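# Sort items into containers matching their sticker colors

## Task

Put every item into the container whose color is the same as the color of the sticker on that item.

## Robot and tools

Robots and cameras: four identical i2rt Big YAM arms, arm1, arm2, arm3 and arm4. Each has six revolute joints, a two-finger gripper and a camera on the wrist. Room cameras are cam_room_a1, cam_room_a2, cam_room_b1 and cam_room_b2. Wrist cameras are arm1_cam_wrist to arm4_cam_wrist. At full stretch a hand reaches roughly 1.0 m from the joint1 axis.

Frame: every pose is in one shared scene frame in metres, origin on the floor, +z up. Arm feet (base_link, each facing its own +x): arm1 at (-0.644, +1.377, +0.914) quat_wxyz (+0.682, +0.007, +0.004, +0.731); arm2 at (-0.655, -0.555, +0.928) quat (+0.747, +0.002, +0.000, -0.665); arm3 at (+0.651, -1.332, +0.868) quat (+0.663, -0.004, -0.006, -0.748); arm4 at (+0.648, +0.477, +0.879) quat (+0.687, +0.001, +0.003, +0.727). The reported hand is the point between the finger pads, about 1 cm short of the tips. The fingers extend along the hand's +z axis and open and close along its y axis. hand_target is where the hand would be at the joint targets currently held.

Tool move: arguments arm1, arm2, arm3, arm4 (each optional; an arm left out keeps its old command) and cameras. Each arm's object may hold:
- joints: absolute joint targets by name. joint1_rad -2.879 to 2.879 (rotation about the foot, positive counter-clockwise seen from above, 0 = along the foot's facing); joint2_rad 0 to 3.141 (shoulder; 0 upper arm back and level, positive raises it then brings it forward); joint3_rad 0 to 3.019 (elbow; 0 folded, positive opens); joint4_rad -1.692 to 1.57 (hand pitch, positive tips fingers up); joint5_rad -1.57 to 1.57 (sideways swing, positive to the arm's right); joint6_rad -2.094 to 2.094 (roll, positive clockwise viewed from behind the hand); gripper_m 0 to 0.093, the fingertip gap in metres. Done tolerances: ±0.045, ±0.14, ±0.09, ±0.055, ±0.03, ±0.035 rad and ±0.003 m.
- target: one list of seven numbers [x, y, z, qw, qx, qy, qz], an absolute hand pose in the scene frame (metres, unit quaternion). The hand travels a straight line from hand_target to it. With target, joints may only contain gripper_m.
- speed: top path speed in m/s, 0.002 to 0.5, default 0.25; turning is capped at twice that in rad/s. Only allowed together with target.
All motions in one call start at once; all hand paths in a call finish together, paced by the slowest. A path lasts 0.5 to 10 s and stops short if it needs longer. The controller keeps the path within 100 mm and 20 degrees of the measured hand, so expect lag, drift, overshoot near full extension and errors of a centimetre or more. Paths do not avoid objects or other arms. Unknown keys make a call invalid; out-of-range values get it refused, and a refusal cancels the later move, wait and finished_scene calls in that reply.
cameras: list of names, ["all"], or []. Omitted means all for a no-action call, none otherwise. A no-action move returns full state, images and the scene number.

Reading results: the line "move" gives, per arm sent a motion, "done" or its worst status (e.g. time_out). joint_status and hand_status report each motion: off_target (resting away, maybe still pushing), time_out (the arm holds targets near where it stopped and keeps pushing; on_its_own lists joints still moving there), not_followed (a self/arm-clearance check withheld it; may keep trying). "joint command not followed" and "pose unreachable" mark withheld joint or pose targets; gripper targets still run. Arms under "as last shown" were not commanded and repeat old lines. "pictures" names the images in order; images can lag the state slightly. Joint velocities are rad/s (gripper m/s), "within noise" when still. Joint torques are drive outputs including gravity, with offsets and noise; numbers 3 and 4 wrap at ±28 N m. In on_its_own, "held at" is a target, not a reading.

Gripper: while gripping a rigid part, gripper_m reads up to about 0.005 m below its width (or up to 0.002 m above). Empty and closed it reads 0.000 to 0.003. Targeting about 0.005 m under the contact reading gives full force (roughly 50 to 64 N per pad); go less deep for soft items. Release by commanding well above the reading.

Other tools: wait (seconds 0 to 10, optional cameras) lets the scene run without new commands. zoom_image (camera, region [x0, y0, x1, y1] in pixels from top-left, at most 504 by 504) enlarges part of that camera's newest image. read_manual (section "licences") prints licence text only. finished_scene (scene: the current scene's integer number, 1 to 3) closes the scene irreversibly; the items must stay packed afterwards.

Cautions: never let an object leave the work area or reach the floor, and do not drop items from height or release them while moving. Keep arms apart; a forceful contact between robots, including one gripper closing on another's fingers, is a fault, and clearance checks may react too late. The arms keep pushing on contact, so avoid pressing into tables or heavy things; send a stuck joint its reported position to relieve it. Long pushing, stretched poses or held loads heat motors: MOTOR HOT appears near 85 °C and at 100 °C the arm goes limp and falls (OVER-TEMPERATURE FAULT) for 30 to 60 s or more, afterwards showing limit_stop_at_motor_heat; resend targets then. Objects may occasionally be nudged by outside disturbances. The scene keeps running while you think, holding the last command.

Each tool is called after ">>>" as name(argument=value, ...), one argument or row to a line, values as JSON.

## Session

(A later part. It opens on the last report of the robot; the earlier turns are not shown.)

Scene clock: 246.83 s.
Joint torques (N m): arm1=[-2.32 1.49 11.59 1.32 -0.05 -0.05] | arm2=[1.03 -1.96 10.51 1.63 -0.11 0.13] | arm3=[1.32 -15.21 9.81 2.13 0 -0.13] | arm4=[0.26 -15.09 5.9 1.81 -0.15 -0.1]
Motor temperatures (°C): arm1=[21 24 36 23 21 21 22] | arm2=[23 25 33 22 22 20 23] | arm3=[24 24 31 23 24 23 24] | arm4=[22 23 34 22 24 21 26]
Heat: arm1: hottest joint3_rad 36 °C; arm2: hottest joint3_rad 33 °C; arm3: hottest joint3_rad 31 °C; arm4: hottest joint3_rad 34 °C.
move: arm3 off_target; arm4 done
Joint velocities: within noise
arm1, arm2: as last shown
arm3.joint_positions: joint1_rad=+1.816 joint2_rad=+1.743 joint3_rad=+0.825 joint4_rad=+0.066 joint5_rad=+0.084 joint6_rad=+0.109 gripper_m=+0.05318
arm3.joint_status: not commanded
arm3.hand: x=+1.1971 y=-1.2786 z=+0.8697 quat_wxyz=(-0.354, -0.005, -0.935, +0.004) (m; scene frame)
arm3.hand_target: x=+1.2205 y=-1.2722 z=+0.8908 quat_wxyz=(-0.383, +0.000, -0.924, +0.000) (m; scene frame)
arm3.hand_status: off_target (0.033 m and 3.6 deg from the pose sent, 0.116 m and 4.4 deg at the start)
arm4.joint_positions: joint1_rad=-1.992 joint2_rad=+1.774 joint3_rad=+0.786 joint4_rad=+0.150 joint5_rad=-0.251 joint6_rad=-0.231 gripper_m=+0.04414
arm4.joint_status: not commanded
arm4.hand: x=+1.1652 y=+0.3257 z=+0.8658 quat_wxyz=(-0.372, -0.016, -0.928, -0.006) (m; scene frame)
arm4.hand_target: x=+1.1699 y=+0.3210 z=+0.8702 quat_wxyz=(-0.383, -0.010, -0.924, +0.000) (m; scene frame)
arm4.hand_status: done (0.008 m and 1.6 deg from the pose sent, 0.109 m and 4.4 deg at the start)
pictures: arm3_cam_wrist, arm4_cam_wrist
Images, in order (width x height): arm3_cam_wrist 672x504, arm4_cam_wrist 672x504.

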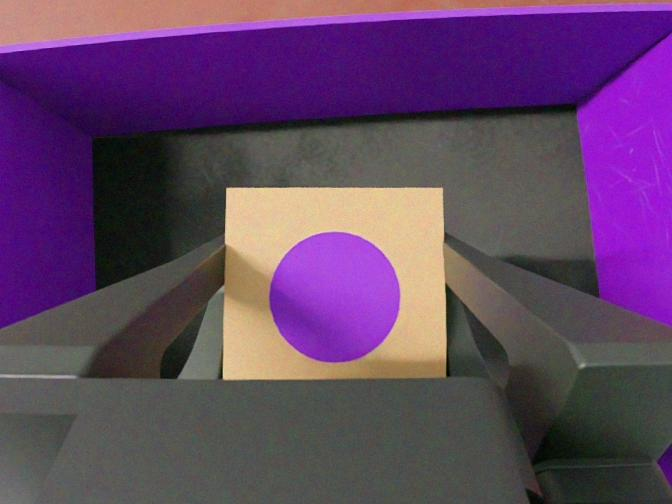

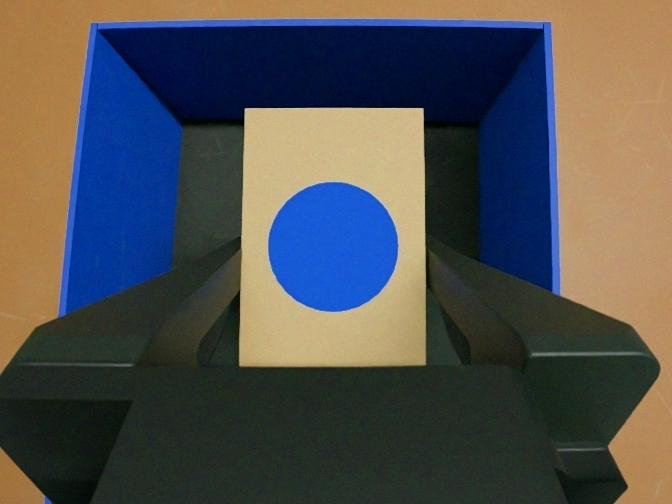

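>>> move(
  arm3={"target":[1.215,-1.272,0.805,-0.383,0,-0.924,0],"speed":0.15},
  arm4={"target":[1.165,0.322,0.765,-0.383,-0.01,-0.924,0],"speed":0.15},
  cameras=["arm3_cam_wrist","arm4_cam_wrist","cam_room_a1","cam_room_a2"],
)

>>> zoom_image(
  camera="cam_room_a1",
  region=[170, 270, 310, 410],
)

>>> zoom_image(
  camera="cam_room_a2",
  region=[270, 250, 390, 400],
)

Scene clock: 257.63 s.
Joint torques (N m): arm1=[-2.96 1.55 11.6 1.17 -0.04 -0.02] | arm2=[0.79 -1.9 10.48 1.63 -0.11 0.13] | arm3=[1.67 -16.44 5.44 2.19 0.11 -0.1] | arm4=[0.09 -15.5 4.12 1.74 -0.21 -0.09]
Motor temperatures (°C): arm1=[21 24 36 23 21 21 22] | arm2=[23 25 33 22 22 20 23] | arm3=[24 25 30 23 24 23 24] | arm4=[22 23 33 22 24 21 26]
Heat: arm1: hottest joint3_rad 36 °C; arm2: hottest joint3_rad 33 °C; arm3: hottest joint3_rad 30 °C; arm4: hottest joint3_rad 33 °C.
move: arm3 off_target; arm4 done
Joint velocities: within noise
arm1, arm2: as last shown
arm3.joint_positions: joint1_rad=+1.816 joint2_rad=+1.950 joint3_rad=+0.825 joint4_rad=+0.309 joint5_rad=+0.084 joint6_rad=+0.109 gripper_m=+0.05318
arm3.joint_status: not commanded
arm3.hand: x=+1.2078 y=-1.2782 z=+0.7996 quat_wxyz=(-0.371, -0.006, -0.929, +0.002) (m; scene frame)
arm3.hand_target: x=+1.2148 y=-1.2721 z=+0.8051 quat_wxyz=(-0.383, +0.000, -0.924, +0.000) (m; scene frame)
arm3.hand_status: off_target (0.011 m and 1.7 deg from the pose sent, 0.068 m and 3.6 deg at the start)
arm4.joint_positions: joint1_rad=-1.992 joint2_rad=+2.063 joint3_rad=+0.777 joint4_rad=+0.447 joint5_rad=-0.252 joint6_rad=-0.232 gripper_m=+0.04414
arm4.joint_status: not commanded
arm4.hand: x=+1.1575 y=+0.3281 z=+0.7619 quat_wxyz=(-0.371, -0.016, -0.928, -0.006) (m; scene frame)
arm4.hand_target: x=+1.1648 y=+0.3220 z=+0.7652 quat_wxyz=(-0.383, -0.010, -0.924, +0.000) (m; scene frame)
arm4.hand_status: done (0.010 m and 1.8 deg from the pose sent, 0.101 m and 1.7 deg at the start)
pictures: arm3_cam_wrist, arm4_cam_wrist, cam_room_a1, cam_room_a2
Images, in order (width x height): arm3_cam_wrist 672x504, arm4_cam_wrist 672x504, cam_room_a1 672x504, cam_room_a2 672x504.

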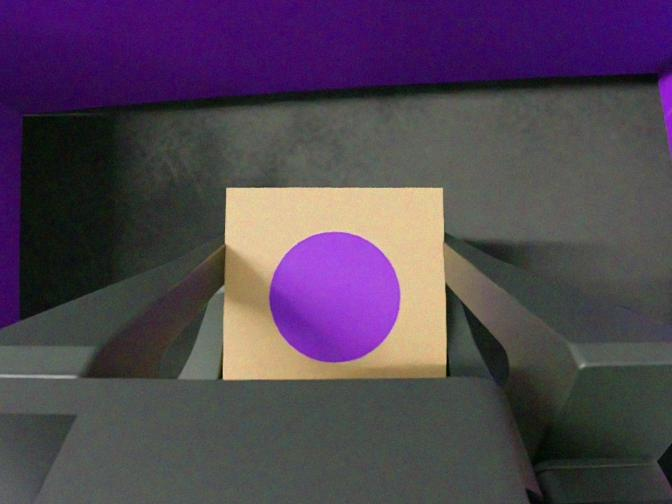

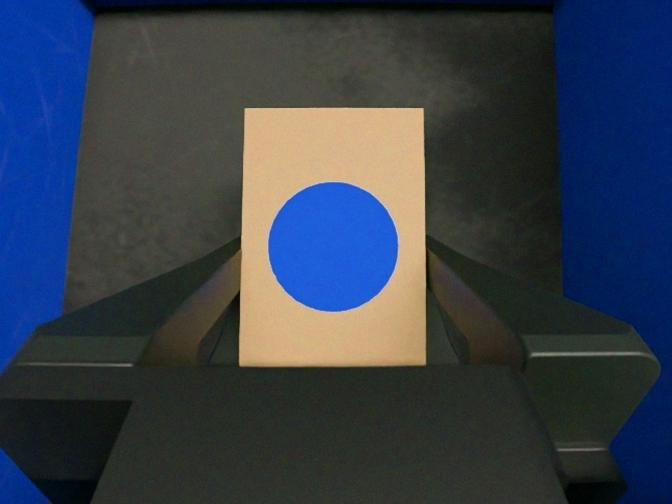

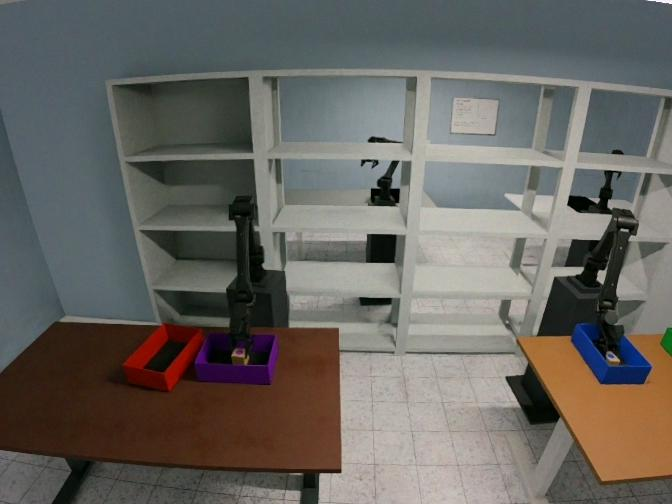

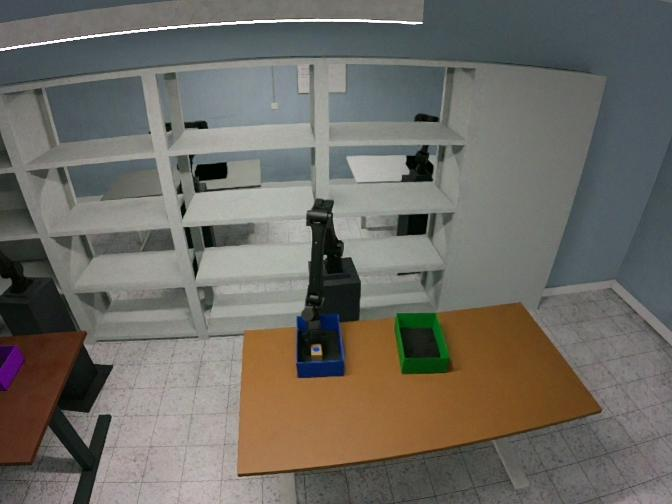

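Scaled by 3.600.

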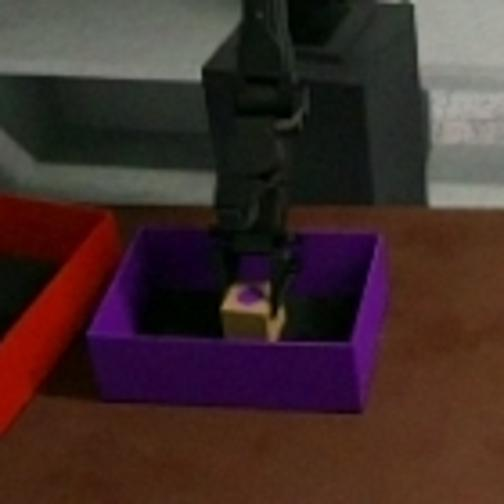

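Scaled by 3.360.

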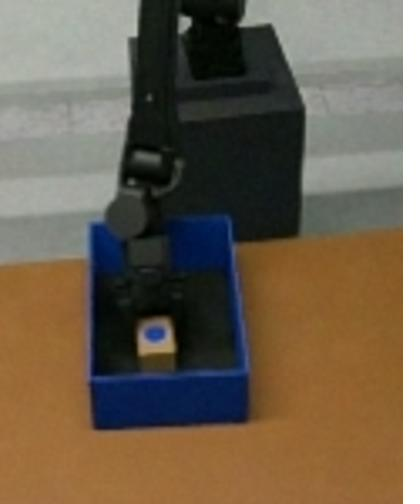

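>>> move(
  arm3={"target":[1.213,-1.272,0.775,-0.383,0,-0.924,0],"speed":0.1},
  arm4={"target":[1.164,0.322,0.752,-0.383,-0.01,-0.924,0],"speed":0.1},
)

>>> move(
  arm3={"joints":{"gripper_m":0.085}},
  arm4={"joints":{"gripper_m":0.075}},
)

>>> move(
  arm3={"target":[1.18,-1.275,0.99,-0.383,0,-0.924,0],"speed":0.2},
  arm4={"target":[1.13,0.328,0.98,-0.383,-0.01,-0.924,0],"speed":0.2},
  cameras=["arm3_cam_wrist","arm4_cam_wrist"],
)

Scene clock: 265.37 s.
Joint torques (N m): arm1=[-2.32 1.32 11.51 1.25 -0.06 0] | arm2=[0.79 -1.9 10.5 1.63 -0.11 0.13] | arm3=[1.73 -16.26 5.11 2.09 0.15 -0.08] | arm4=[0.09 -15.03 4.36 1.83 -0.2 -0.11]
Motor temperatures (°C): arm1=[21 24 36 23 21 21 22] | arm2=[23 25 33 22 22 20 23] | arm3=[24 25 30 23 24 23 24] | arm4=[22 23 32 22 24 21 26]
Heat: arm1: hottest joint3_rad 36 °C; arm2: hottest joint3_rad 33 °C; arm3: hottest joint3_rad 30 °C; arm4: hottest joint3_rad 32 °C.
move: arm3 done; arm4 done
Joint velocities: within noise
arm1, arm2: as last shown
arm3.joint_positions: joint1_rad=+1.816 joint2_rad=+2.024 joint3_rad=+0.825 joint4_rad=+0.391 joint5_rad=+0.084 joint6_rad=+0.109 gripper_m=+0.05318
arm3.joint_status: not commanded
arm3.hand: x=+1.2071 y=-1.2787 z=+0.7739 quat_wxyz=(-0.375, -0.006, -0.927, +0.002) (m; scene frame)
arm3.hand_target: x=+1.2129 y=-1.2721 z=+0.7752 quat_wxyz=(-0.383, +0.000, -0.924, +0.000) (m; scene frame)
arm3.hand_status: done (0.009 m and 1.3 deg from the pose sent, 0.026 m and 1.7 deg at the start)
arm4.joint_positions: joint1_rad=-1.992 joint2_rad=+2.091 joint3_rad=+0.777 joint4_rad=+0.480 joint5_rad=-0.252 joint6_rad=-0.233 gripper_m=+0.04414
arm4.joint_status: not commanded
arm4.hand: x=+1.1565 y=+0.3285 z=+0.7532 quat_wxyz=(-0.373, -0.015, -0.928, -0.005) (m; scene frame)
arm4.hand_target: x=+1.1637 y=+0.3221 z=+0.7521 quat_wxyz=(-0.383, -0.010, -0.924, +0.000) (m; scene frame)
arm4.hand_status: done (0.010 m and 1.5 deg from the pose sent, 0.013 m and 1.8 deg at the start)
pictures: none

Scene clock: 265.90 s.
Joint torques (N m): arm1=[-2.73 1.08 11.62 1.03 -0.04 0] | arm2=[0.79 -1.96 10.48 1.65 -0.11 0.13] | arm3=[1.85 -16.09 5.09 2.07 0.14 -0.08] | arm4=[-0.26 -15.21 4.34 1.74 -0.18 -0.09]
Motor temperatures (°C): arm1=[21 24 36 23 21 21 22] | arm2=[23 25 33 22 22 20 23] | arm3=[24 25 30 23 24 23 24] | arm4=[22 23 32 22 24 21 26]
Heat: arm1: hottest joint3_rad 36 °C; arm2: hottest joint3_rad 33 °C; arm3: hottest joint3_rad 30 °C; arm4: hottest joint3_rad 32 °C.
move: arm3 done; arm4 done
Joint velocities: within noise
arm1, arm2: as last shown
arm3.joint_positions: joint1_rad=+1.816 joint2_rad=+2.024 joint3_rad=+0.825 joint4_rad=+0.392 joint5_rad=+0.084 joint6_rad=+0.109 gripper_m=+0.08495
arm3.joint_status: all done
arm3.hand: x=+1.2071 y=-1.2787 z=+0.7740 quat_wxyz=(-0.375, -0.006, -0.927, +0.002) (m; scene frame)
arm3.hand_target: x=+1.2129 y=-1.2721 z=+0.7752 quat_wxyz=(-0.383, +0.000, -0.924, +0.000) (m; scene frame)
arm3.hand_status: not commanded
arm4.joint_positions: joint1_rad=-1.992 joint2_rad=+2.091 joint3_rad=+0.777 joint4_rad=+0.482 joint5_rad=-0.253 joint6_rad=-0.233 gripper_m=+0.07492
arm4.joint_status: all done
arm4.hand: x=+1.1569 y=+0.3285 z=+0.7536 quat_wxyz=(-0.375, -0.015, -0.927, -0.005) (m; scene frame)
arm4.hand_target: x=+1.1637 y=+0.3221 z=+0.7521 quat_wxyz=(-0.383, -0.010, -0.924, +0.000) (m; scene frame)
arm4.hand_status: not commanded
pictures: none

Scene clock: 267.70 s.
Joint torques (N m): arm1=[-1.9 1.03 11.82 1.29 -0.05 0.01] | arm2=[0.79 -1.85 10.47 1.63 -0.11 0.12] | arm3=[1.73 -12.22 11.38 1.07 0.06 -0.11] | arm4=[0.21 -11.34 9.88 0.65 -0.18 -0.09]
Motor temperatures (°C): arm1=[21 24 36 23 21 21 21] | arm2=[23 25 33 22 22 20 23] | arm3=[24 25 30 23 24 23 24] | arm4=[22 23 32 22 24 21 26]
Heat: arm1: hottest joint3_rad 36 °C; arm2: hottest joint3_rad 33 °C; arm3: hottest joint3_rad 30 °C; arm4: hottest joint3_rad 32 °C.
move: arm3 off_target; arm4 off_target
Joint velocities: within noise
arm1, arm2: as last shown
arm3.joint_positions: joint1_rad=+1.816 joint2_rad=+1.443 joint3_rad=+0.802 joint4_rad=-0.180 joint5_rad=+0.084 joint6_rad=+0.109 gripper_m=+0.08495
arm3.joint_status: not commanded
arm3.hand: x=+1.1643 y=-1.2813 z=+0.9724 quat_wxyz=(-0.368, -0.006, -0.930, +0.003) (m; scene frame)
arm3.hand_target: x=+1.1791 y=-1.2751 z=+0.9903 quat_wxyz=(-0.383, +0.000, -0.924, +0.000) (m; scene frame)
arm3.hand_status: off_target (0.024 m and 2.0 deg from the pose sent, 0.218 m and 1.2 deg at the start)
arm4.joint_positions: joint1_rad=-2.012 joint2_rad=+1.428 joint3_rad=+0.726 joint4_rad=-0.142 joint5_rad=-0.266 joint6_rad=-0.248 gripper_m=+0.07492
arm4.joint_status: not commanded
arm4.hand: x=+1.1173 y=+0.3365 z=+0.9650 quat_wxyz=(-0.371, -0.016, -0.928, -0.007) (m; scene frame)
arm4.hand_target: x=+1.1293 y=+0.3281 z=+0.9803 quat_wxyz=(-0.383, -0.010, -0.924, +0.000) (m; scene frame)
arm4.hand_status: off_target (0.021 m and 1.8 deg from the pose sent, 0.228 m and 1.3 deg at the start)
pictures: arm3_cam_wrist, arm4_cam_wrist
Images, in order (width x height): arm3_cam_wrist 672x504, arm4_cam_wrist 672x504.

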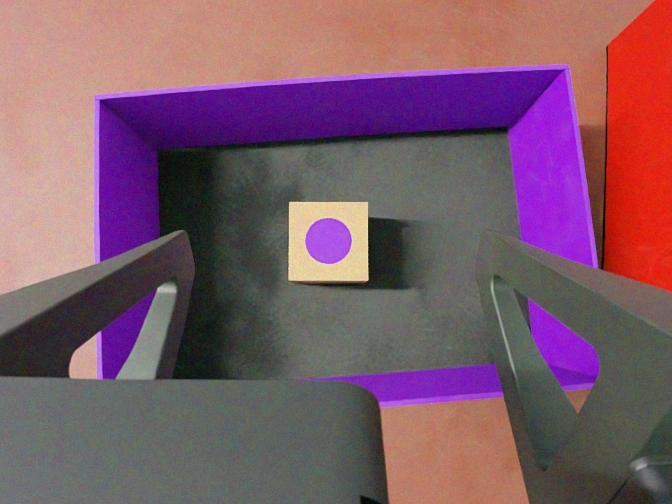

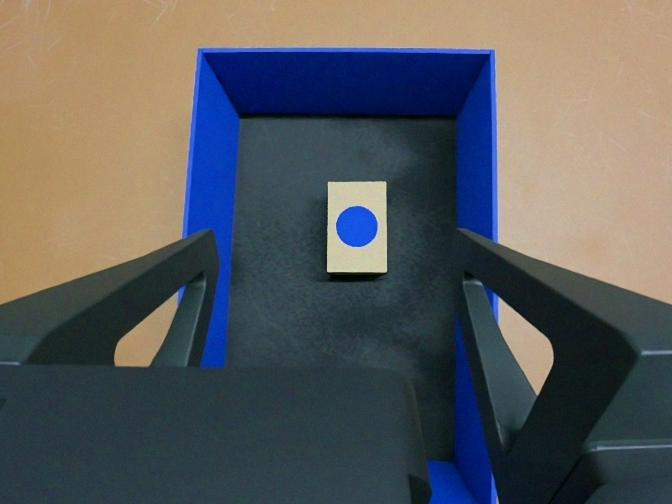

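>>> finished_scene(
  scene=2,
)

The scene is finished: the task was done.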